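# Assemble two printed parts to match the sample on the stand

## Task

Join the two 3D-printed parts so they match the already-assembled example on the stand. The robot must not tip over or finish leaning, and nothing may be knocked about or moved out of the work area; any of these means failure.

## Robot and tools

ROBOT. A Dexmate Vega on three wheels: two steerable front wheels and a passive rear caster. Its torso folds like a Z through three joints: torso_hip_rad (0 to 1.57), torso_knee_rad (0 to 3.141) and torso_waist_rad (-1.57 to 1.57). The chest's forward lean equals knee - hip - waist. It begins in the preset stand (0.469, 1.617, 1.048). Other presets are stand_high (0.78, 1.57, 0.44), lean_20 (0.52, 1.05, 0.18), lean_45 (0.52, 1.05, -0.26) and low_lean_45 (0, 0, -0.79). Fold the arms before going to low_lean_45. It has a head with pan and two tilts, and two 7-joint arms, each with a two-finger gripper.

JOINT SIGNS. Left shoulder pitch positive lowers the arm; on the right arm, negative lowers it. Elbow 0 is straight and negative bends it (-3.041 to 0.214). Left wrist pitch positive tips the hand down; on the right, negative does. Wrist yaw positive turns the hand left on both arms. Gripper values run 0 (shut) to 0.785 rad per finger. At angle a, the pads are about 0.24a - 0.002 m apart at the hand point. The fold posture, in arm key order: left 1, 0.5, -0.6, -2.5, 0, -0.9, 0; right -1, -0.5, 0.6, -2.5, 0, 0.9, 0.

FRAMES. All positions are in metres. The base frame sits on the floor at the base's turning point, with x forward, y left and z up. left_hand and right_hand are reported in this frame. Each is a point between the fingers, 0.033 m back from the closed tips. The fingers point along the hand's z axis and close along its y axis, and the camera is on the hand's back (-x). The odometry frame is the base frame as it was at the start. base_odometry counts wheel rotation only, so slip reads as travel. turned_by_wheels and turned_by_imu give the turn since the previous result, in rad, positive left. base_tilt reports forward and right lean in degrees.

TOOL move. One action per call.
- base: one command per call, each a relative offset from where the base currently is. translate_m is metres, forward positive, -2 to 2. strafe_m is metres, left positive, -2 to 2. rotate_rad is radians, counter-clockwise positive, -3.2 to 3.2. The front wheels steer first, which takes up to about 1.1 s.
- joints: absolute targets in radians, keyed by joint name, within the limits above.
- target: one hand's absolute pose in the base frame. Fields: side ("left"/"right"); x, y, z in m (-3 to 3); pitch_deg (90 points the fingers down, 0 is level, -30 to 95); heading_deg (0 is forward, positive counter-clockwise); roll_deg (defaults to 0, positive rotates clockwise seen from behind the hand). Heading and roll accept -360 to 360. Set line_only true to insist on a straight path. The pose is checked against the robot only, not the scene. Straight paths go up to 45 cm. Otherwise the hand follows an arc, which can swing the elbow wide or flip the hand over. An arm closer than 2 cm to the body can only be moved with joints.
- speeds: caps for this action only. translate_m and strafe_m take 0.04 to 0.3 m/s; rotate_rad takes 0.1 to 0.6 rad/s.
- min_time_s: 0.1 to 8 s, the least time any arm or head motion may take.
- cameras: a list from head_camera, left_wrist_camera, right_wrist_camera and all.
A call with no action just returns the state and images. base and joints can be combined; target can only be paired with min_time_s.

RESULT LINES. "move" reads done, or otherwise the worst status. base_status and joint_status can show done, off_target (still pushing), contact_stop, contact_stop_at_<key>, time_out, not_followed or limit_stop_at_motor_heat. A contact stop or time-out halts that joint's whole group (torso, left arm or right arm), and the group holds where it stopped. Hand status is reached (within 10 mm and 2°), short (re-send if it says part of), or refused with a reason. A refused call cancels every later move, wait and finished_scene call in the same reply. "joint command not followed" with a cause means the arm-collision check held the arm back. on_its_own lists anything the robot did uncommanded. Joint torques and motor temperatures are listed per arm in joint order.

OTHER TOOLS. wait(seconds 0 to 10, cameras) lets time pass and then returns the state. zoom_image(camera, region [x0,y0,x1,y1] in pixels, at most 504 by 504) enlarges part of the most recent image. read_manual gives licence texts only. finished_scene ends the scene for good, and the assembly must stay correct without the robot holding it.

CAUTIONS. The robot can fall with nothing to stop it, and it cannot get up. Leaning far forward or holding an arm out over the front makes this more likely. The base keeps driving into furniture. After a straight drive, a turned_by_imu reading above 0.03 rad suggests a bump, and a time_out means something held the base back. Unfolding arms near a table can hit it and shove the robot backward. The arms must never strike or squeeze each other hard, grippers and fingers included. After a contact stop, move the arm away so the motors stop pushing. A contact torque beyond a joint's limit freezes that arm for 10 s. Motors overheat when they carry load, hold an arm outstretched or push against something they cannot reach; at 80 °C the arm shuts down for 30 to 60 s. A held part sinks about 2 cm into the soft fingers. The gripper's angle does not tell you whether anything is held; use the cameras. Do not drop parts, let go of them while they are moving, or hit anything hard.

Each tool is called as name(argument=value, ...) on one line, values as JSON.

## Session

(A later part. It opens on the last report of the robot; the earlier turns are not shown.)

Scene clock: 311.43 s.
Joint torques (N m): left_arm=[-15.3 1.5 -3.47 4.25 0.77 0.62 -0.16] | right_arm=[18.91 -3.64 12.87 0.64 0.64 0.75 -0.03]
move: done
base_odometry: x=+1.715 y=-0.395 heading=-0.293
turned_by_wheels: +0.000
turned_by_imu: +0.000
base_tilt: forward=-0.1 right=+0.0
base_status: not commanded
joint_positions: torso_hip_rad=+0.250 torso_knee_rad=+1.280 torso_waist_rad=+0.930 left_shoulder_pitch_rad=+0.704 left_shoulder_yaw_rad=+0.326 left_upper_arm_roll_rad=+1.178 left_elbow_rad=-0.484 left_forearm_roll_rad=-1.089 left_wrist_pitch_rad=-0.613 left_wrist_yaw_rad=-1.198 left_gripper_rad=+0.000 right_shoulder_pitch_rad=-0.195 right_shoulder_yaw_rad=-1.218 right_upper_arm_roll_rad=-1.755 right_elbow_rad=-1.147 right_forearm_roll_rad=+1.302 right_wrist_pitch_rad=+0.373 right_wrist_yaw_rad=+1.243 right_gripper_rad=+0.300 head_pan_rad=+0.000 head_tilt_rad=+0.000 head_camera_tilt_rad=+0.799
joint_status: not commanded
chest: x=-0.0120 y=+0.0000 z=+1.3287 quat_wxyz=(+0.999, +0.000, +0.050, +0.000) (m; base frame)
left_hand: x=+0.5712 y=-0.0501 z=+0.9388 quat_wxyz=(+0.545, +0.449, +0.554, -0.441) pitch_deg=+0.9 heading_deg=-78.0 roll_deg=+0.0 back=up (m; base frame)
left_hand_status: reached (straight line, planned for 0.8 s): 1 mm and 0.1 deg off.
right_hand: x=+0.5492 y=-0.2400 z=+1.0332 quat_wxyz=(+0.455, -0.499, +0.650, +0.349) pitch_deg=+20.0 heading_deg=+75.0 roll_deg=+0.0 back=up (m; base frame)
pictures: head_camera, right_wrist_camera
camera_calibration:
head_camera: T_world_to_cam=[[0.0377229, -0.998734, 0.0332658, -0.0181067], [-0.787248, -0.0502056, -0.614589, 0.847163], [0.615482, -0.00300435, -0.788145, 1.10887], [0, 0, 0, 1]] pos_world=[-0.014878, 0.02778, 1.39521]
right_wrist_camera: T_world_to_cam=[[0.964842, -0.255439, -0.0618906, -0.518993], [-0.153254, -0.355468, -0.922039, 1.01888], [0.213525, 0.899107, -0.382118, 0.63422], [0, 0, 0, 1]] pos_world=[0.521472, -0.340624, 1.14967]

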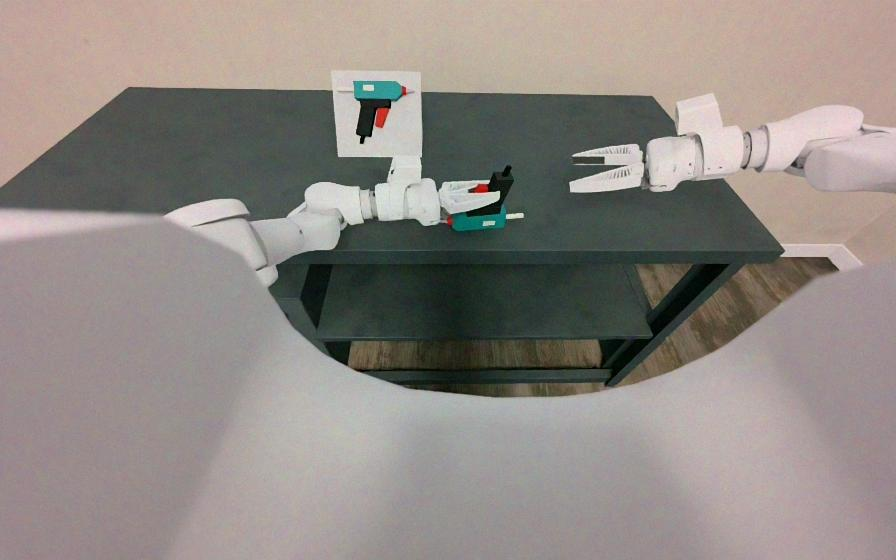

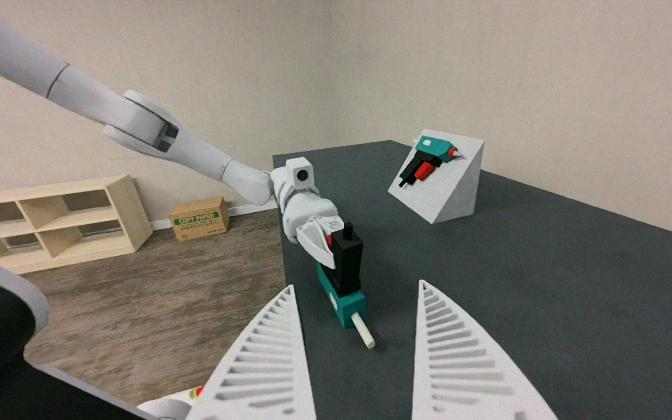

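move(target={"side":"left","x":0.571,"y":-0.05,"z":0.950,"pitch_deg":1,"heading_deg":-78,"line_only":true}, cameras=["head_camera","right_wrist_camera"])

zoom_image(camera="head_camera", region=[430, 150, 530, 250])

zoom_image(camera="right_wrist_camera", region=[300, 210, 400, 340])

move(target={"side":"left","x":0.571,"y":-0.042,"z":0.951,"pitch_deg":1,"heading_deg":-78,"line_only":true}, cameras=["head_camera","right_wrist_camera"])

zoom_image(camera="head_camera", region=[430, 150, 530, 250])

zoom_image(camera="right_wrist_camera", region=[300, 210, 400, 340])

Scene clock: 314.77 s.
Joint torques (N m): left_arm=[-16.83 3.1 -1.87 -1.9 -0.34 -1.22 0.2] | right_arm=[19.88 -4.3 10.98 0.31 0.8 1.06 0.31]
move: done
base_odometry: x=+1.715 y=-0.395 heading=-0.293
turned_by_wheels: +0.000
turned_by_imu: +0.000
base_tilt: forward=+0.0 right=-0.1
base_status: not commanded
joint_positions: torso_hip_rad=+0.250 torso_knee_rad=+1.280 torso_waist_rad=+0.930 left_shoulder_pitch_rad=+0.714 left_shoulder_yaw_rad=+0.428 left_upper_arm_roll_rad=+1.196 left_elbow_rad=-0.674 left_forearm_roll_rad=-1.073 left_wrist_pitch_rad=-0.557 left_wrist_yaw_rad=-1.107 left_gripper_rad=+0.000 right_shoulder_pitch_rad=-0.195 right_shoulder_yaw_rad=-1.218 right_upper_arm_roll_rad=-1.755 right_elbow_rad=-1.147 right_forearm_roll_rad=+1.302 right_wrist_pitch_rad=+0.373 right_wrist_yaw_rad=+1.243 right_gripper_rad=+0.300 head_pan_rad=+0.000 head_tilt_rad=+0.000 head_camera_tilt_rad=+0.799
joint_status: not commanded
chest: x=-0.0120 y=+0.0000 z=+1.3287 quat_wxyz=(+0.999, +0.000, +0.050, +0.000) (m; base frame)
left_hand: x=+0.5712 y=-0.0500 z=+0.9499 quat_wxyz=(+0.545, +0.449, +0.554, -0.441) pitch_deg=+1.0 heading_deg=-78.0 roll_deg=+0.0 back=up (m; base frame)
left_hand_status: reached (straight line, planned for 0.9 s): 0 mm and 0.0 deg off.
right_hand: x=+0.5492 y=-0.2400 z=+1.0332 quat_wxyz=(+0.455, -0.499, +0.650, +0.349) pitch_deg=+20.0 heading_deg=+75.0 roll_deg=+0.0 back=up (m; base frame)
pictures: head_camera, right_wrist_camera
camera_calibration:
head_camera: T_world_to_cam=[[0.0377229, -0.998734, 0.0332658, -0.0181067], [-0.787248, -0.0502056, -0.614589, 0.847163], [0.615482, -0.00300435, -0.788145, 1.10887], [0, 0, 0, 1]] pos_world=[-0.014878, 0.02778, 1.39521]
right_wrist_camera: T_world_to_cam=[[0.964842, -0.255439, -0.0618906, -0.518993], [-0.153254, -0.355468, -0.922039, 1.01888], [0.213525, 0.899107, -0.382118, 0.63422], [0, 0, 0, 1]] pos_world=[0.521472, -0.340624, 1.14967]

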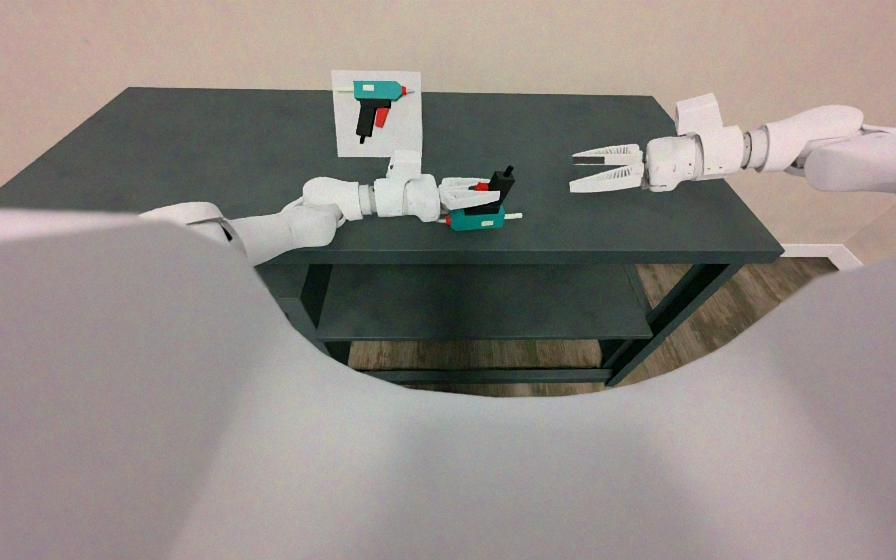

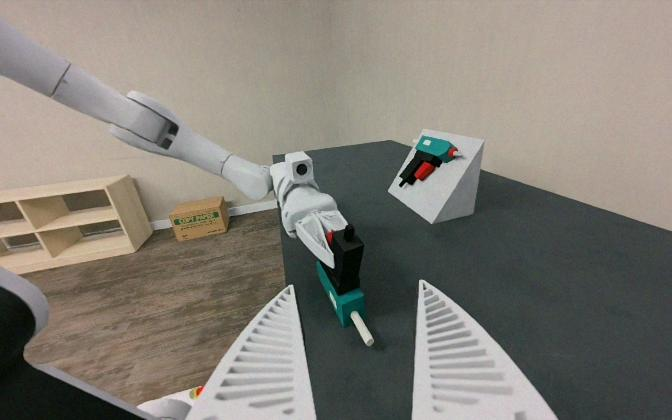

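Scaled by 5.040 from the camera's 896x560 image, which has a finer 960x600 frame.

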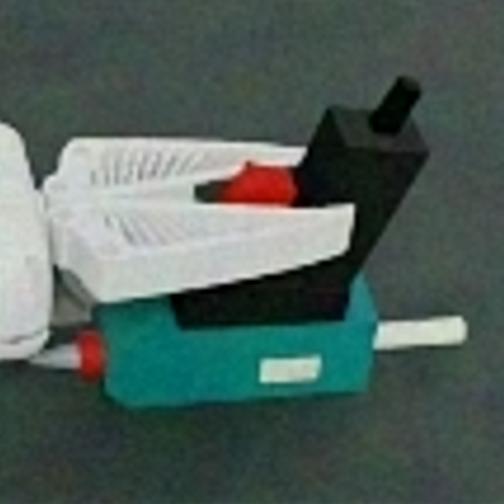

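Scaled by 3.877 from the camera's 672x420 image, which has a finer 960x600 frame.

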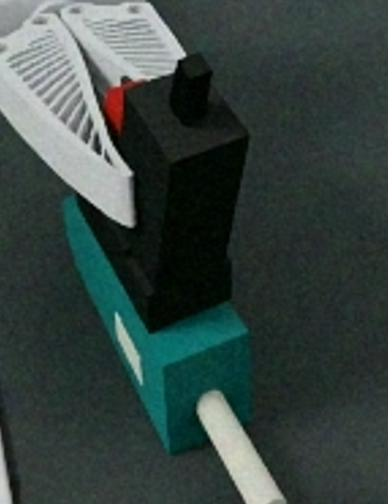

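Scene clock: 315.53 s.
Joint torques (N m): left_arm=[-16.21 3.08 -9.85 -1.92 -0.67 -0.88 -0.38] | right_arm=[20.21 -2.17 13.12 1.01 0.61 0.55 0.26]
move: done
base_odometry: x=+1.715 y=-0.395 heading=-0.293
turned_by_wheels: +0.000
turned_by_imu: +0.000
base_tilt: forward=-0.1 right=-0.1
base_status: not commanded
joint_positions: torso_hip_rad=+0.250 torso_knee_rad=+1.280 torso_waist_rad=+0.930 left_shoulder_pitch_rad=+0.715 left_shoulder_yaw_rad=+0.440 left_upper_arm_roll_rad=+1.194 left_elbow_rad=-0.681 left_forearm_roll_rad=-1.077 left_wrist_pitch_rad=-0.556 left_wrist_yaw_rad=-1.114 left_gripper_rad=+0.000 right_shoulder_pitch_rad=-0.195 right_shoulder_yaw_rad=-1.218 right_upper_arm_roll_rad=-1.755 right_elbow_rad=-1.147 right_forearm_roll_rad=+1.302 right_wrist_pitch_rad=+0.373 right_wrist_yaw_rad=+1.243 right_gripper_rad=+0.300 head_pan_rad=+0.000 head_tilt_rad=+0.000 head_camera_tilt_rad=+0.799
joint_status: not commanded
chest: x=-0.0120 y=+0.0000 z=+1.3287 quat_wxyz=(+0.999, +0.000, +0.050, +0.000) (m; base frame)
left_hand: x=+0.5710 y=-0.0444 z=+0.9506 quat_wxyz=(+0.545, +0.449, +0.554, -0.441) pitch_deg=+1.0 heading_deg=-78.0 roll_deg=+0.0 back=up (m; base frame)
left_hand_status: reached (straight line, planned for 0.3 s): 2 mm and 0.0 deg off.
right_hand: x=+0.5492 y=-0.2400 z=+1.0332 quat_wxyz=(+0.455, -0.499, +0.650, +0.349) pitch_deg=+20.0 heading_deg=+75.0 roll_deg=+0.0 back=up (m; base frame)
pictures: head_camera, right_wrist_camera
camera_calibration:
head_camera: T_world_to_cam=[[0.0377229, -0.998734, 0.0332658, -0.0181067], [-0.787248, -0.0502056, -0.614589, 0.847163], [0.615482, -0.00300435, -0.788145, 1.10887], [0, 0, 0, 1]] pos_world=[-0.014878, 0.02778, 1.39521]
right_wrist_camera: T_world_to_cam=[[0.964842, -0.255439, -0.0618906, -0.518993], [-0.153254, -0.355468, -0.922039, 1.01888], [0.213525, 0.899107, -0.382118, 0.63422], [0, 0, 0, 1]] pos_world=[0.521472, -0.340624, 1.14967]

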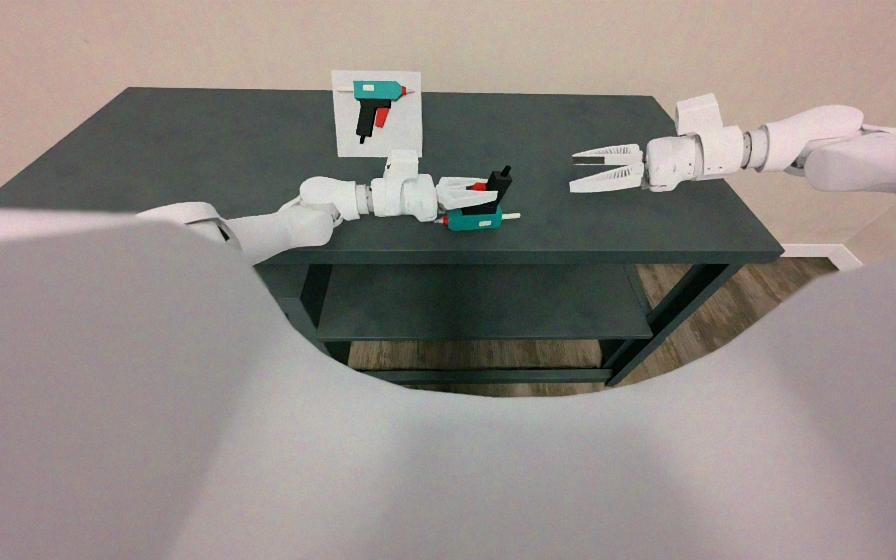

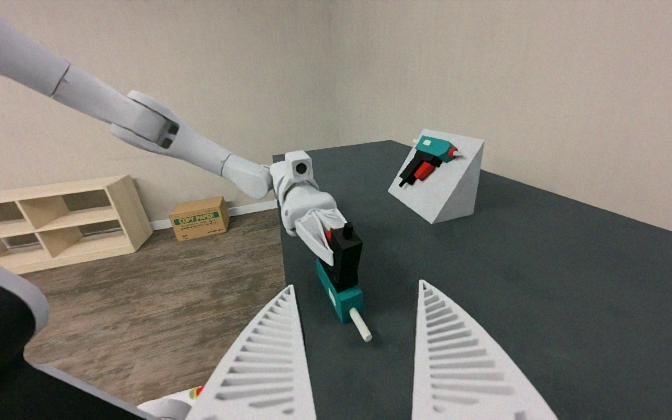

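Scaled by 5.040 from the camera's 896x560 image, which has a finer 960x600 frame.

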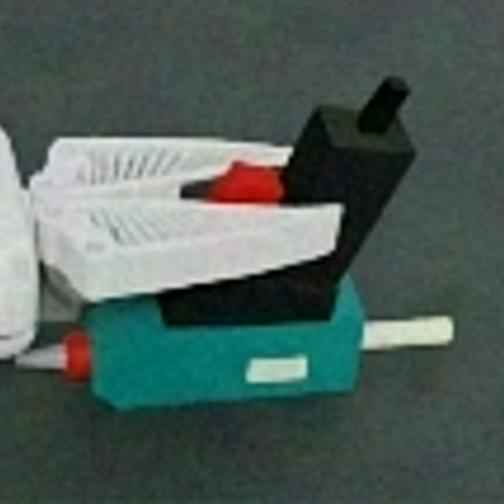

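Scaled by 3.877 from the camera's 672x420 image, which has a finer 960x600 frame.

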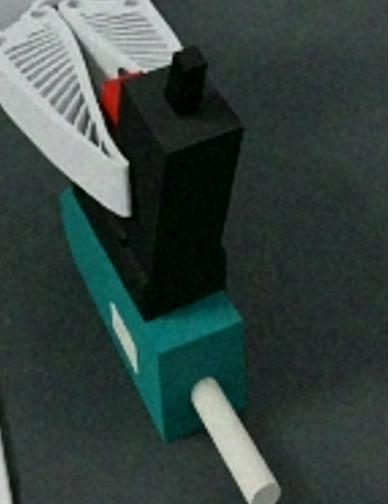

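move(target={"side":"left","x":0.571,"y":-0.043,"z":0.968,"pitch_deg":1,"heading_deg":-78,"line_only":true}, cameras=["head_camera","right_wrist_camera"])

zoom_image(camera="head_camera", region=[430, 150, 530, 250])

zoom_image(camera="right_wrist_camera", region=[300, 210, 400, 340])

Scene clock: 318.10 s.
Joint torques (N m): left_arm=[-24.24 4.79 -2.89 -3.34 -0.85 -2.02 0.13] | right_arm=[19.62 -3.98 12.38 0.21 1.14 -0.24 0.13]
move: done
base_odometry: x=+1.715 y=-0.395 heading=-0.293
turned_by_wheels: +0.000
turned_by_imu: +0.000
base_tilt: forward=+0.0 right=-0.1
base_status: not commanded
joint_positions: torso_hip_rad=+0.250 torso_knee_rad=+1.280 torso_waist_rad=+0.930 left_shoulder_pitch_rad=+0.714 left_shoulder_yaw_rad=+0.528 left_upper_arm_roll_rad=+1.200 left_elbow_rad=-0.840 left_forearm_roll_rad=-1.070 left_wrist_pitch_rad=-0.501 left_wrist_yaw_rad=-1.046 left_gripper_rad=+0.000 right_shoulder_pitch_rad=-0.195 right_shoulder_yaw_rad=-1.218 right_upper_arm_roll_rad=-1.755 right_elbow_rad=-1.147 right_forearm_roll_rad=+1.302 right_wrist_pitch_rad=+0.373 right_wrist_yaw_rad=+1.243 right_gripper_rad=+0.300 head_pan_rad=+0.000 head_tilt_rad=+0.000 head_camera_tilt_rad=+0.799
joint_status: not commanded
chest: x=-0.0120 y=+0.0000 z=+1.3287 quat_wxyz=(+0.999, +0.000, +0.050, +0.000) (m; base frame)
left_hand: x=+0.5711 y=-0.0430 z=+0.9674 quat_wxyz=(+0.545, +0.449, +0.554, -0.441) pitch_deg=+1.0 heading_deg=-78.0 roll_deg=+0.0 back=up (m; base frame)
left_hand_status: reached (straight line, planned for 0.9 s): 1 mm and 0.0 deg off.
right_hand: x=+0.5492 y=-0.2400 z=+1.0332 quat_wxyz=(+0.455, -0.499, +0.650, +0.349) pitch_deg=+20.0 heading_deg=+75.0 roll_deg=+0.0 back=up (m; base frame)
pictures: head_camera, right_wrist_camera
camera_calibration:
head_camera: T_world_to_cam=[[0.0377229, -0.998734, 0.0332658, -0.0181067], [-0.787248, -0.0502056, -0.614589, 0.847163], [0.615482, -0.00300435, -0.788145, 1.10887], [0, 0, 0, 1]] pos_world=[-0.014878, 0.02778, 1.39521]
right_wrist_camera: T_world_to_cam=[[0.964842, -0.255439, -0.0618906, -0.518993], [-0.153254, -0.355468, -0.922039, 1.01888], [0.213525, 0.899107, -0.382118, 0.63422], [0, 0, 0, 1]] pos_world=[0.521472, -0.340624, 1.14967]

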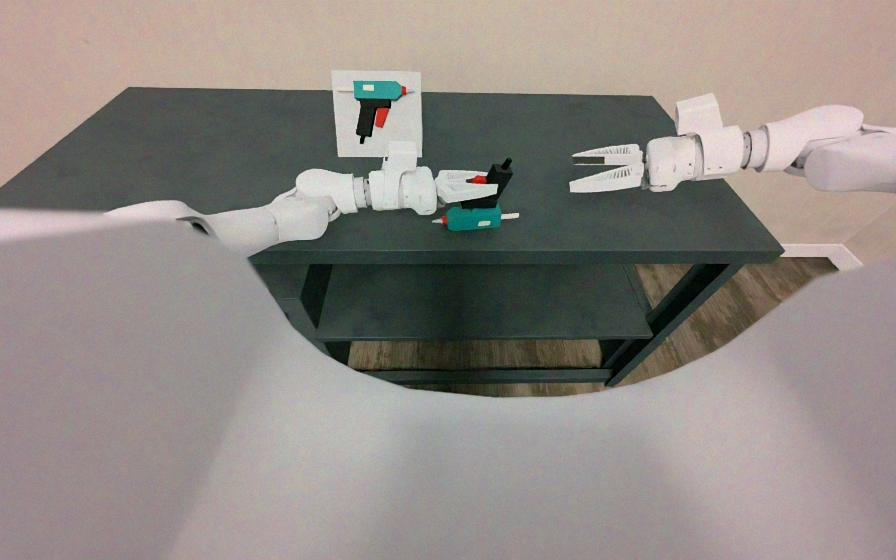

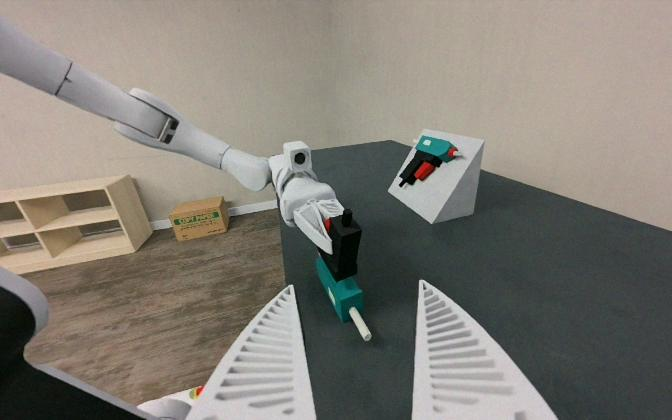

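Scaled by 5.040 from the camera's 896x560 image, which has a finer 960x600 frame.

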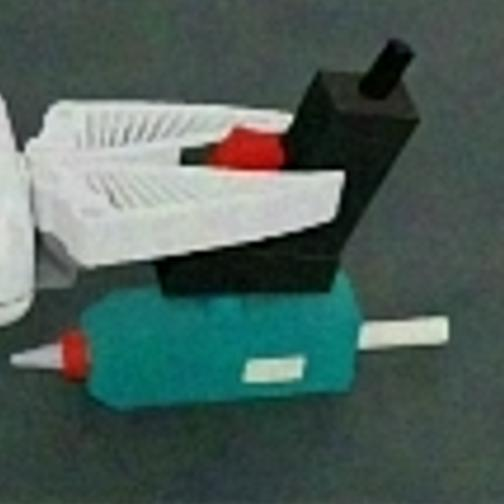

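Scaled by 3.877 from the camera's 672x420 image, which has a finer 960x600 frame.

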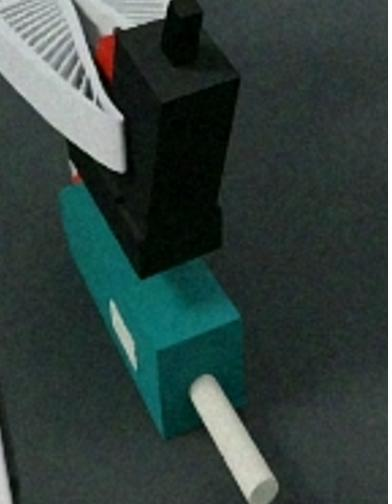

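move(target={"side":"left","x":0.571,"y":-0.043,"z":0.956,"pitch_deg":-2,"heading_deg":-78,"line_only":true})

move(target={"side":"left","x":0.571,"y":-0.043,"z":0.944,"pitch_deg":-2,"heading_deg":-78,"line_only":true}, cameras=["head_camera","right_wrist_camera"])

zoom_image(camera="head_camera", region=[430, 150, 530, 250])

zoom_image(camera="right_wrist_camera", region=[300, 210, 400, 340])

Scene clock: 321.53 s.
Joint torques (N m): left_arm=[-23.11 -0.45 -8.82 1.04 -1.19 -2.5 -0.54] | right_arm=[20.75 -4.44 12.8 0.29 1.08 -0.11 0.16]
move: done
base_odometry: x=+1.715 y=-0.395 heading=-0.293
turned_by_wheels: +0.000
turned_by_imu: +0.000
base_tilt: forward=+0.0 right=-0.1
base_status: not commanded
joint_positions: torso_hip_rad=+0.250 torso_knee_rad=+1.280 torso_waist_rad=+0.930 left_shoulder_pitch_rad=+0.711 left_shoulder_yaw_rad=+0.335 left_upper_arm_roll_rad=+1.155 left_elbow_rad=-0.492 left_forearm_roll_rad=-1.133 left_wrist_pitch_rad=-0.624 left_wrist_yaw_rad=-1.240 left_gripper_rad=+0.000 right_shoulder_pitch_rad=-0.195 right_shoulder_yaw_rad=-1.218 right_upper_arm_roll_rad=-1.755 right_elbow_rad=-1.147 right_forearm_roll_rad=+1.302 right_wrist_pitch_rad=+0.373 right_wrist_yaw_rad=+1.243 right_gripper_rad=+0.300 head_pan_rad=+0.000 head_tilt_rad=+0.000 head_camera_tilt_rad=+0.799
joint_status: not commanded
chest: x=-0.0120 y=+0.0000 z=+1.3287 quat_wxyz=(+0.999, +0.000, +0.050, +0.000) (m; base frame)
left_hand: x=+0.5710 y=-0.0430 z=+0.9561 quat_wxyz=(+0.559, +0.437, +0.540, -0.453) pitch_deg=-2.0 heading_deg=-78.0 roll_deg=+0.0 back=up (m; base frame)
left_hand_status: reached (straight line, planned for 1.4 s): 0 mm and 0.1 deg off.
right_hand: x=+0.5492 y=-0.2400 z=+1.0332 quat_wxyz=(+0.455, -0.499, +0.650, +0.349) pitch_deg=+20.0 heading_deg=+75.0 roll_deg=+0.0 back=up (m; base frame)
pictures: none

Scene clock: 321.83 s.
Joint torques (N m): left_arm=[-23.7 -1.86 -9.48 -1.08 -1.14 -0.98 -0.44] | right_arm=[17.58 -2.63 10.53 0.69 0.88 0.9 0.07]
move: refused
base_odometry: x=+1.715 y=-0.395 heading=-0.293
turned_by_wheels: +0.000
turned_by_imu: +0.000
base_tilt: forward=-0.1 right=-0.1
base_status: not commanded
joint_positions: torso_hip_rad=+0.250 torso_knee_rad=+1.280 torso_waist_rad=+0.930 left_shoulder_pitch_rad=+0.711 left_shoulder_yaw_rad=+0.334 left_upper_arm_roll_rad=+1.155 left_elbow_rad=-0.489 left_forearm_roll_rad=-1.133 left_wrist_pitch_rad=-0.625 left_wrist_yaw_rad=-1.241 left_gripper_rad=+0.000 right_shoulder_pitch_rad=-0.195 right_shoulder_yaw_rad=-1.218 right_upper_arm_roll_rad=-1.755 right_elbow_rad=-1.147 right_forearm_roll_rad=+1.302 right_wrist_pitch_rad=+0.373 right_wrist_yaw_rad=+1.243 right_gripper_rad=+0.300 head_pan_rad=+0.000 head_tilt_rad=+0.000 head_camera_tilt_rad=+0.799
joint_status: not commanded
chest: x=-0.0120 y=+0.0000 z=+1.3287 quat_wxyz=(+0.999, +0.000, +0.050, +0.000) (m; base frame)
left_hand: x=+0.5709 y=-0.0430 z=+0.9559 quat_wxyz=(+0.559, +0.437, +0.540, -0.453) pitch_deg=-2.0 heading_deg=-78.0 roll_deg=+0.0 back=up (m; base frame)
left_hand_status: refused: no posture of the arm gets there (left_wrist_yaw_rad at its limit): the closest leaves the hand 0.2 cm and 1 deg from the pose. Nothing moved.
right_hand: x=+0.5492 y=-0.2400 z=+1.0332 quat_wxyz=(+0.455, -0.499, +0.650, +0.349) pitch_deg=+20.0 heading_deg=+75.0 roll_deg=+0.0 back=up (m; base frame)
pictures: head_camera, right_wrist_camera
camera_calibration:
head_camera: T_world_to_cam=[[0.0377229, -0.998734, 0.0332658, -0.0181067], [-0.787248, -0.0502056, -0.614589, 0.847163], [0.615482, -0.00300435, -0.788145, 1.10887], [0, 0, 0, 1]] pos_world=[-0.014878, 0.02778, 1.39521]
right_wrist_camera: T_world_to_cam=[[0.964842, -0.255439, -0.0618906, -0.518993], [-0.153254, -0.355468, -0.922039, 1.01888], [0.213525, 0.899107, -0.382118, 0.63422], [0, 0, 0, 1]] pos_world=[0.521472, -0.340624, 1.14967]

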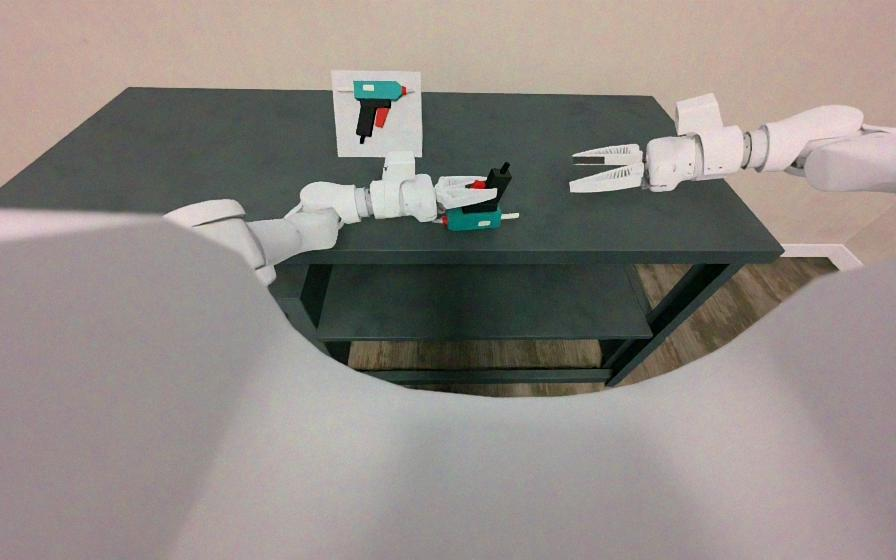

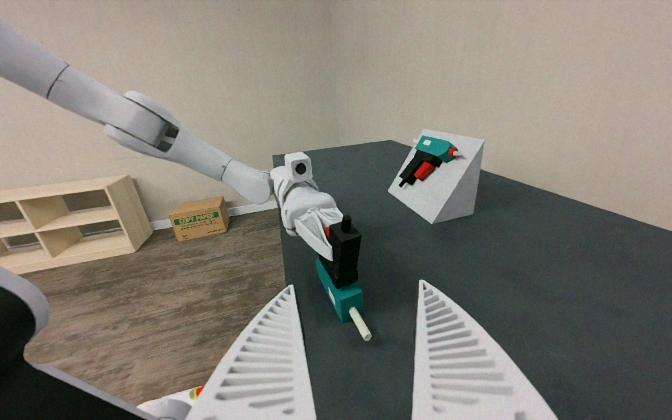

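Scaled by 5.040 from the camera's 896x560 image, which has a finer 960x600 frame.

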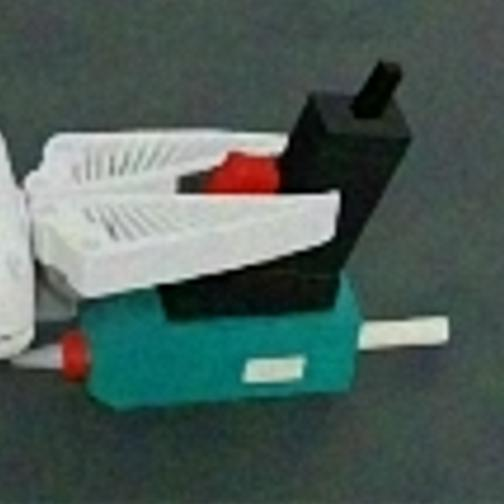

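Scaled by 3.877 from the camera's 672x420 image, which has a finer 960x600 frame.

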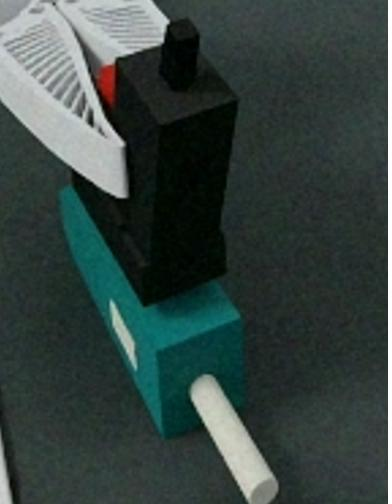

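move(target={"side":"left","x":0.571,"y":-0.044,"z":0.946,"pitch_deg":-0.5,"heading_deg":-78,"line_only":true})

move(target={"side":"left","x":0.571,"y":-0.044,"z":0.938,"pitch_deg":0.5,"heading_deg":-78,"line_only":true}, cameras=["head_camera","right_wrist_camera"])

zoom_image(camera="head_camera", region=[430, 150, 530, 250])

zoom_image(camera="right_wrist_camera", region=[300, 210, 400, 340])

Scene clock: 323.37 s.
Joint torques (N m): left_arm=[-20.45 -0.7 -0.22 -0.02 -0.35 -0.5 -0.78] | right_arm=[20.1 -2.94 11.92 -0.08 0.58 1.58 0.31]
move: done
base_odometry: x=+1.715 y=-0.395 heading=-0.293
turned_by_wheels: +0.000
turned_by_imu: +0.000
base_tilt: forward=+0.0 right=-0.1
base_status: not commanded
joint_positions: torso_hip_rad=+0.250 torso_knee_rad=+1.280 torso_waist_rad=+0.930 left_shoulder_pitch_rad=+0.704 left_shoulder_yaw_rad=+0.315 left_upper_arm_roll_rad=+1.163 left_elbow_rad=-0.451 left_forearm_roll_rad=-1.123 left_wrist_pitch_rad=-0.629 left_wrist_yaw_rad=-1.244 left_gripper_rad=+0.000 right_shoulder_pitch_rad=-0.195 right_shoulder_yaw_rad=-1.218 right_upper_arm_roll_rad=-1.755 right_elbow_rad=-1.147 right_forearm_roll_rad=+1.302 right_wrist_pitch_rad=+0.373 right_wrist_yaw_rad=+1.243 right_gripper_rad=+0.300 head_pan_rad=+0.000 head_tilt_rad=+0.000 head_camera_tilt_rad=+0.799
joint_status: not commanded
chest: x=-0.0120 y=+0.0000 z=+1.3287 quat_wxyz=(+0.999, +0.000, +0.050, +0.000) (m; base frame)
left_hand: x=+0.5710 y=-0.0438 z=+0.9474 quat_wxyz=(+0.553, +0.442, +0.546, -0.448) pitch_deg=-0.7 heading_deg=-78.0 roll_deg=+0.0 back=up (m; base frame)
left_hand_status: reached (straight line, planned for 0.4 s): 1 mm and 0.2 deg off.
right_hand: x=+0.5492 y=-0.2400 z=+1.0332 quat_wxyz=(+0.455, -0.499, +0.650, +0.349) pitch_deg=+20.0 heading_deg=+75.0 roll_deg=+0.0 back=up (m; base frame)
pictures: none

Scene clock: 323.67 s.
Joint torques (N m): left_arm=[-23 -0.91 -0.02 1.61 -0.05 -0.49 -0.43] | right_arm=[18.73 -3.79 11.57 0.44 0.74 1.02 0.17]
move: refused
base_odometry: x=+1.715 y=-0.395 heading=-0.293
turned_by_wheels: +0.000
turned_by_imu: +0.000
base_tilt: forward=+0.0 right=+0.0
base_status: not commanded
joint_positions: torso_hip_rad=+0.250 torso_knee_rad=+1.280 torso_waist_rad=+0.930 left_shoulder_pitch_rad=+0.704 left_shoulder_yaw_rad=+0.314 left_upper_arm_roll_rad=+1.163 left_elbow_rad=-0.449 left_forearm_roll_rad=-1.122 left_wrist_pitch_rad=-0.630 left_wrist_yaw_rad=-1.245 left_gripper_rad=+0.000 right_shoulder_pitch_rad=-0.195 right_shoulder_yaw_rad=-1.218 right_upper_arm_roll_rad=-1.755 right_elbow_rad=-1.147 right_forearm_roll_rad=+1.302 right_wrist_pitch_rad=+0.373 right_wrist_yaw_rad=+1.243 right_gripper_rad=+0.300 head_pan_rad=+0.000 head_tilt_rad=+0.000 head_camera_tilt_rad=+0.799
joint_status: not commanded
chest: x=-0.0120 y=+0.0000 z=+1.3287 quat_wxyz=(+0.999, +0.000, +0.050, +0.000) (m; base frame)
left_hand: x=+0.5710 y=-0.0439 z=+0.9468 quat_wxyz=(+0.553, +0.442, +0.547, -0.447) pitch_deg=-0.6 heading_deg=-78.0 roll_deg=+0.0 back=up (m; base frame)
left_hand_status: refused: no posture of the arm gets there (left_wrist_yaw_rad at its limit): the closest leaves the hand 0.0 cm and 0 deg from the pose. Nothing moved.
right_hand: x=+0.5492 y=-0.2400 z=+1.0332 quat_wxyz=(+0.455, -0.499, +0.650, +0.349) pitch_deg=+20.0 heading_deg=+75.0 roll_deg=+0.0 back=up (m; base frame)
pictures: head_camera, right_wrist_camera
camera_calibration:
head_camera: T_world_to_cam=[[0.0377229, -0.998734, 0.0332658, -0.0181067], [-0.787248, -0.0502056, -0.614589, 0.847163], [0.615482, -0.00300435, -0.788145, 1.10887], [0, 0, 0, 1]] pos_world=[-0.014878, 0.02778, 1.39521]
right_wrist_camera: T_world_to_cam=[[0.964842, -0.255439, -0.0618906, -0.518993], [-0.153254, -0.355468, -0.922039, 1.01888], [0.213525, 0.899107, -0.382118, 0.63422], [0, 0, 0, 1]] pos_world=[0.521472, -0.340624, 1.14967]

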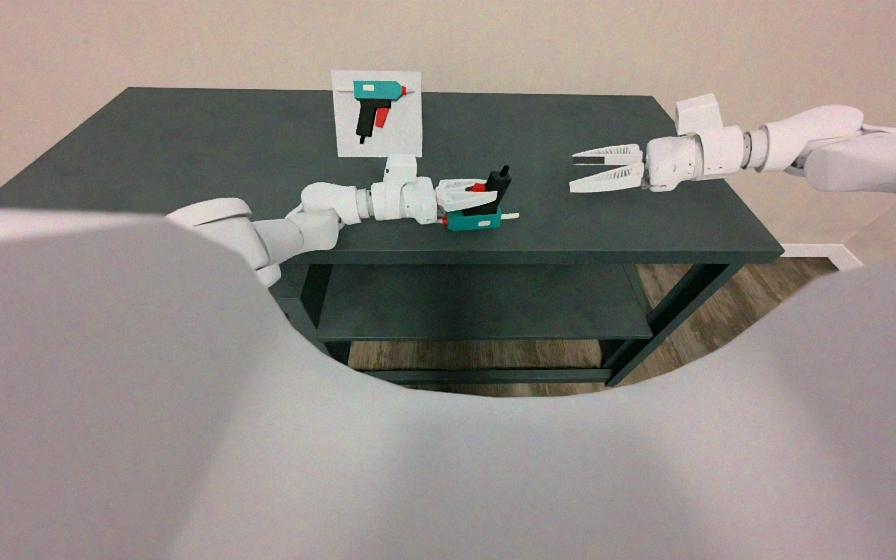

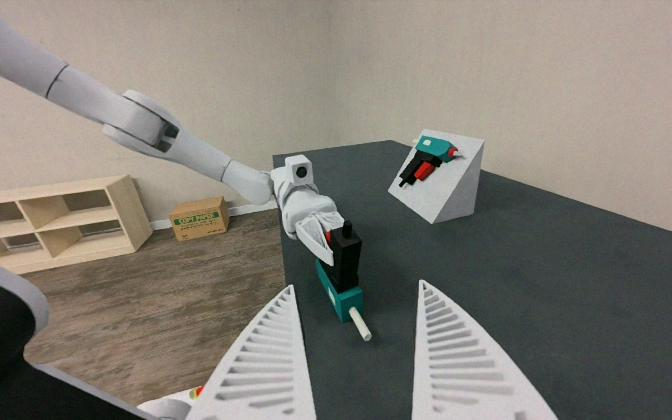

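Scaled by 5.040 from the camera's 896x560 image, which has a finer 960x600 frame.

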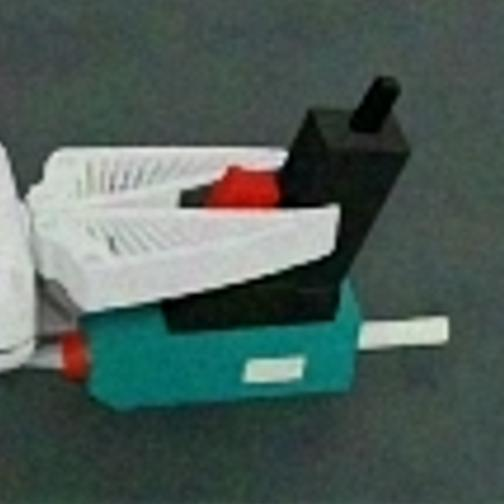

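Scaled by 3.877 from the camera's 672x420 image, which has a finer 960x600 frame.

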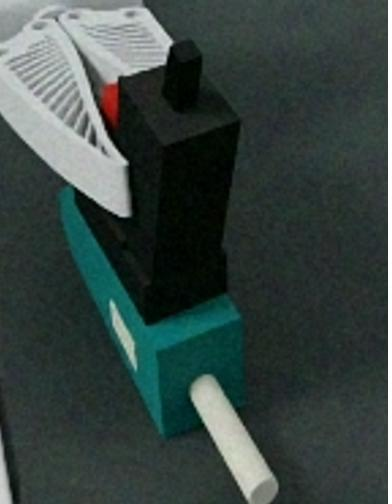

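move(target={"side":"left","x":0.571,"y":-0.045,"z":0.941,"pitch_deg":0.8,"heading_deg":-78,"line_only":true}, cameras=["head_camera","right_wrist_camera"])

zoom_image(camera="head_camera", region=[430, 150, 530, 250])

zoom_image(camera="right_wrist_camera", region=[300, 210, 400, 340])

Scene clock: 325.43 s.
Joint torques (N m): left_arm=[-10.25 2.11 0.99 -2.75 0.83 0.01 0.31] | right_arm=[19.38 -2.95 14.04 -0.29 0.78 1.2 0.37]
move: done
base_odometry: x=+1.715 y=-0.395 heading=-0.293
turned_by_wheels: +0.000
turned_by_imu: +0.000
base_tilt: forward=-0.1 right=-0.1
base_status: not commanded
joint_positions: torso_hip_rad=+0.250 torso_knee_rad=+1.280 torso_waist_rad=+0.930 left_shoulder_pitch_rad=+0.705 left_shoulder_yaw_rad=+0.345 left_upper_arm_roll_rad=+1.182 left_elbow_rad=-0.504 left_forearm_roll_rad=-1.102 left_wrist_pitch_rad=-0.610 left_wrist_yaw_rad=-1.201 left_gripper_rad=+0.000 right_shoulder_pitch_rad=-0.195 right_shoulder_yaw_rad=-1.218 right_upper_arm_roll_rad=-1.755 right_elbow_rad=-1.147 right_forearm_roll_rad=+1.302 right_wrist_pitch_rad=+0.373 right_wrist_yaw_rad=+1.243 right_gripper_rad=+0.300 head_pan_rad=+0.000 head_tilt_rad=+0.000 head_camera_tilt_rad=+0.799
joint_status: not commanded
chest: x=-0.0120 y=+0.0000 z=+1.3287 quat_wxyz=(+0.999, +0.000, +0.050, +0.000) (m; base frame)
left_hand: x=+0.5714 y=-0.0448 z=+0.9420 quat_wxyz=(+0.547, +0.447, +0.553, -0.442) pitch_deg=+0.6 heading_deg=-78.0 roll_deg=+0.0 back=up (m; base frame)
left_hand_status: reached (straight line, planned for 0.5 s): 1 mm and 0.2 deg off.
right_hand: x=+0.5492 y=-0.2400 z=+1.0332 quat_wxyz=(+0.455, -0.499, +0.650, +0.349) pitch_deg=+20.0 heading_deg=+75.0 roll_deg=+0.0 back=up (m; base frame)
pictures: head_camera, right_wrist_camera
camera_calibration:
head_camera: T_world_to_cam=[[0.0377229, -0.998734, 0.0332658, -0.0181067], [-0.787248, -0.0502056, -0.614589, 0.847163], [0.615482, -0.00300435, -0.788145, 1.10887], [0, 0, 0, 1]] pos_world=[-0.014878, 0.02778, 1.39521]
right_wrist_camera: T_world_to_cam=[[0.964842, -0.255439, -0.0618906, -0.518993], [-0.153254, -0.355468, -0.922039, 1.01888], [0.213525, 0.899107, -0.382118, 0.63422], [0, 0, 0, 1]] pos_world=[0.521472, -0.340624, 1.14967]

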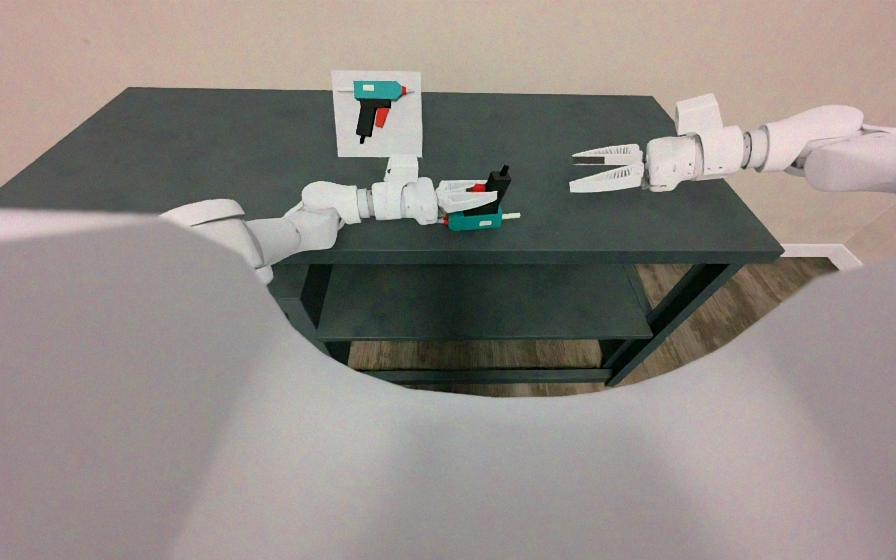

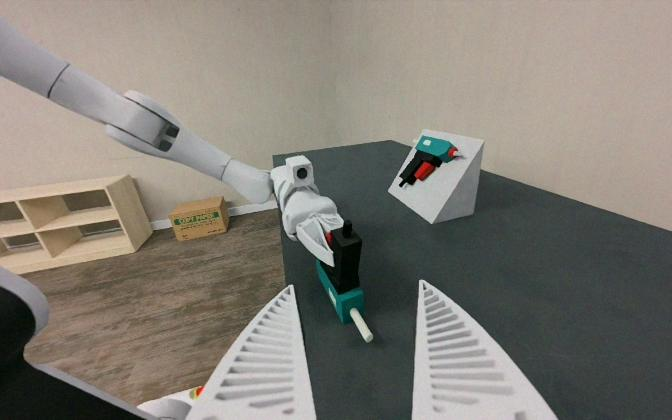

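Scaled by 5.040 from the camera's 896x560 image, which has a finer 960x600 frame.

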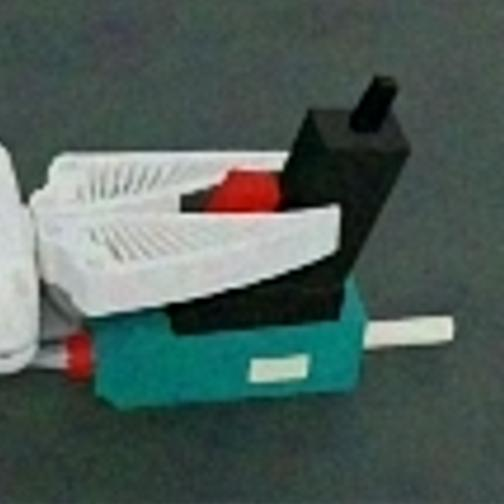

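Scaled by 3.877 from the camera's 672x420 image, which has a finer 960x600 frame.

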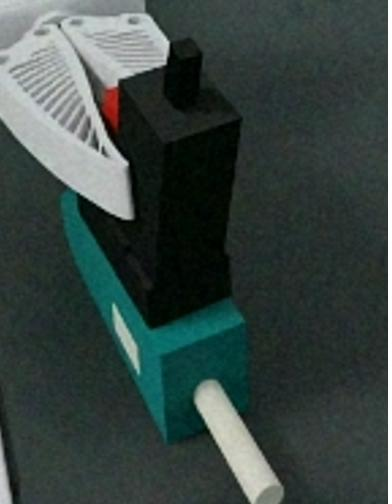

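move(target={"side":"left","x":0.571,"y":-0.045,"z":0.946,"pitch_deg":0.8,"heading_deg":-78,"line_only":true})

move(joints={"left_gripper_rad":0.28}, min_time_s=1.5, cameras=["head_camera","right_wrist_camera"])

zoom_image(camera="right_wrist_camera", region=[300, 210, 400, 340])

zoom_image(camera="head_camera", region=[430, 150, 530, 250])

Scene clock: 327.43 s.
Joint torques (N m): left_arm=[-13.67 4.2 -1.11 -1.14 -0.47 -1.13 0.41] | right_arm=[20.31 -4.19 11.61 0.38 0.61 0.38 0.23]
move: done
base_odometry: x=+1.715 y=-0.395 heading=-0.293
turned_by_wheels: +0.000
turned_by_imu: +0.000
base_tilt: forward=-0.1 right=-0.1
base_status: not commanded
joint_positions: torso_hip_rad=+0.250 torso_knee_rad=+1.280 torso_waist_rad=+0.930 left_shoulder_pitch_rad=+0.711 left_shoulder_yaw_rad=+0.396 left_upper_arm_roll_rad=+1.192 left_elbow_rad=-0.599 left_forearm_roll_rad=-1.091 left_wrist_pitch_rad=-0.583 left_wrist_yaw_rad=-1.153 left_gripper_rad=+0.000 right_shoulder_pitch_rad=-0.195 right_shoulder_yaw_rad=-1.218 right_upper_arm_roll_rad=-1.755 right_elbow_rad=-1.147 right_forearm_roll_rad=+1.302 right_wrist_pitch_rad=+0.373 right_wrist_yaw_rad=+1.243 right_gripper_rad=+0.300 head_pan_rad=+0.000 head_tilt_rad=+0.000 head_camera_tilt_rad=+0.799
joint_status: not commanded
chest: x=-0.0120 y=+0.0000 z=+1.3287 quat_wxyz=(+0.999, +0.000, +0.050, +0.000) (m; base frame)
left_hand: x=+0.5712 y=-0.0450 z=+0.9461 quat_wxyz=(+0.546, +0.448, +0.553, -0.442) pitch_deg=+0.8 heading_deg=-78.0 roll_deg=+0.0 back=up (m; base frame)
left_hand_status: reached (straight line, planned for 0.7 s): 0 mm and 0.0 deg off.
right_hand: x=+0.5492 y=-0.2400 z=+1.0332 quat_wxyz=(+0.455, -0.499, +0.650, +0.349) pitch_deg=+20.0 heading_deg=+75.0 roll_deg=+0.0 back=up (m; base frame)
pictures: none

Scene clock: 328.23 s.
Joint torques (N m): left_arm=[-14.87 2.73 -0.91 -4.04 -0.32 -0.94 0.46] | right_arm=[21.58 -5.34 11.07 -1.19 1.01 0.79 0.23]
move: done
base_odometry: x=+1.715 y=-0.395 heading=-0.293
turned_by_wheels: +0.000
turned_by_imu: +0.000
base_tilt: forward=-0.1 right=-0.1
base_status: not commanded
joint_positions: torso_hip_rad=+0.250 torso_knee_rad=+1.280 torso_waist_rad=+0.930 left_shoulder_pitch_rad=+0.711 left_shoulder_yaw_rad=+0.398 left_upper_arm_roll_rad=+1.193 left_elbow_rad=-0.603 left_forearm_roll_rad=-1.090 left_wrist_pitch_rad=-0.582 left_wrist_yaw_rad=-1.151 left_gripper_rad=+0.280 right_shoulder_pitch_rad=-0.195 right_shoulder_yaw_rad=-1.218 right_upper_arm_roll_rad=-1.755 right_elbow_rad=-1.147 right_forearm_roll_rad=+1.302 right_wrist_pitch_rad=+0.373 right_wrist_yaw_rad=+1.243 right_gripper_rad=+0.300 head_pan_rad=+0.000 head_tilt_rad=+0.000 head_camera_tilt_rad=+0.799
joint_status: all done
chest: x=-0.0120 y=+0.0000 z=+1.3287 quat_wxyz=(+0.999, +0.000, +0.050, +0.000) (m; base frame)
left_hand: x=+0.5711 y=-0.0450 z=+0.9462 quat_wxyz=(+0.546, +0.448, +0.553, -0.442) pitch_deg=+0.8 heading_deg=-78.0 roll_deg=+0.0 back=up (m; base frame)
right_hand: x=+0.5492 y=-0.2400 z=+1.0332 quat_wxyz=(+0.455, -0.499, +0.650, +0.349) pitch_deg=+20.0 heading_deg=+75.0 roll_deg=+0.0 back=up (m; base frame)
pictures: head_camera, right_wrist_camera
camera_calibration:
head_camera: T_world_to_cam=[[0.0377229, -0.998734, 0.0332658, -0.0181067], [-0.787248, -0.0502056, -0.614589, 0.847163], [0.615482, -0.00300435, -0.788145, 1.10887], [0, 0, 0, 1]] pos_world=[-0.014878, 0.02778, 1.39521]
right_wrist_camera: T_world_to_cam=[[0.964842, -0.255439, -0.0618906, -0.518993], [-0.153254, -0.355468, -0.922039, 1.01888], [0.213525, 0.899107, -0.382118, 0.63422], [0, 0, 0, 1]] pos_world=[0.521472, -0.340624, 1.14967]

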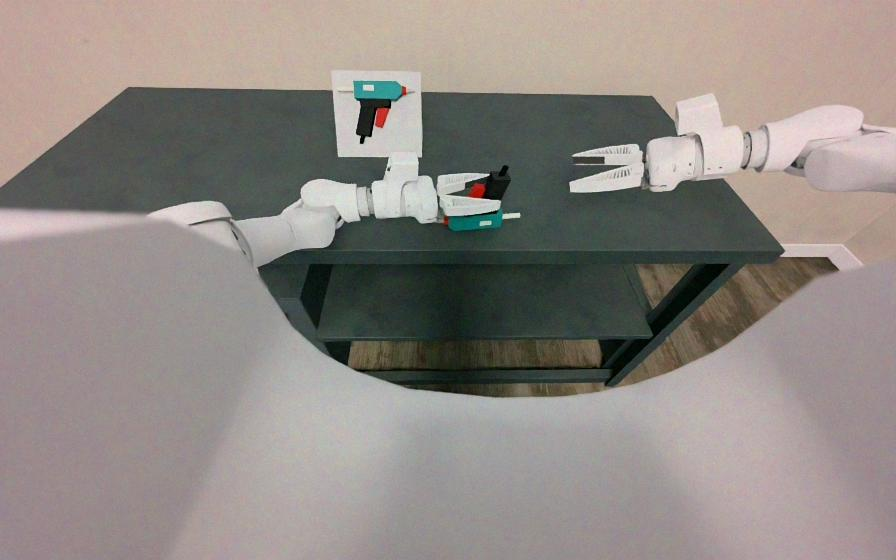

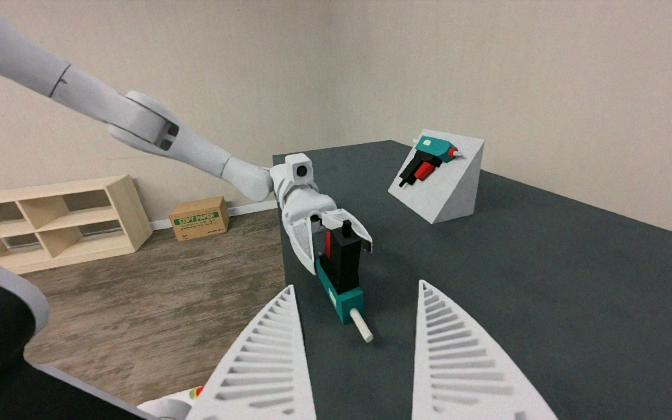

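Scaled by 3.877 from the camera's 672x420 image, which has a finer 960x600 frame.

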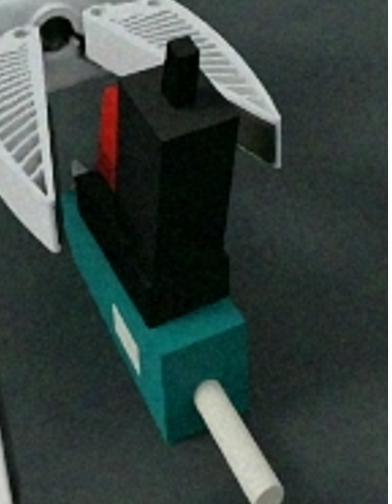

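Scaled by 5.040 from the camera's 896x560 image, which has a finer 960x600 frame.

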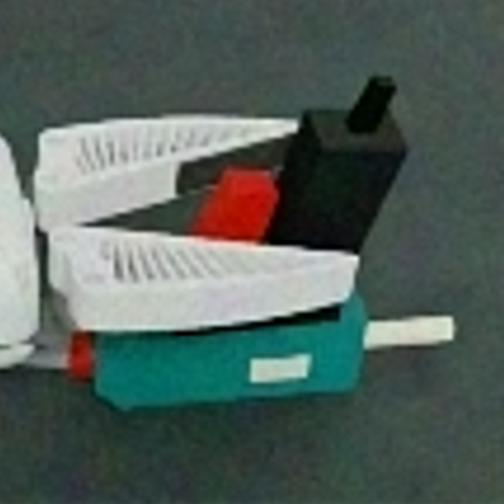

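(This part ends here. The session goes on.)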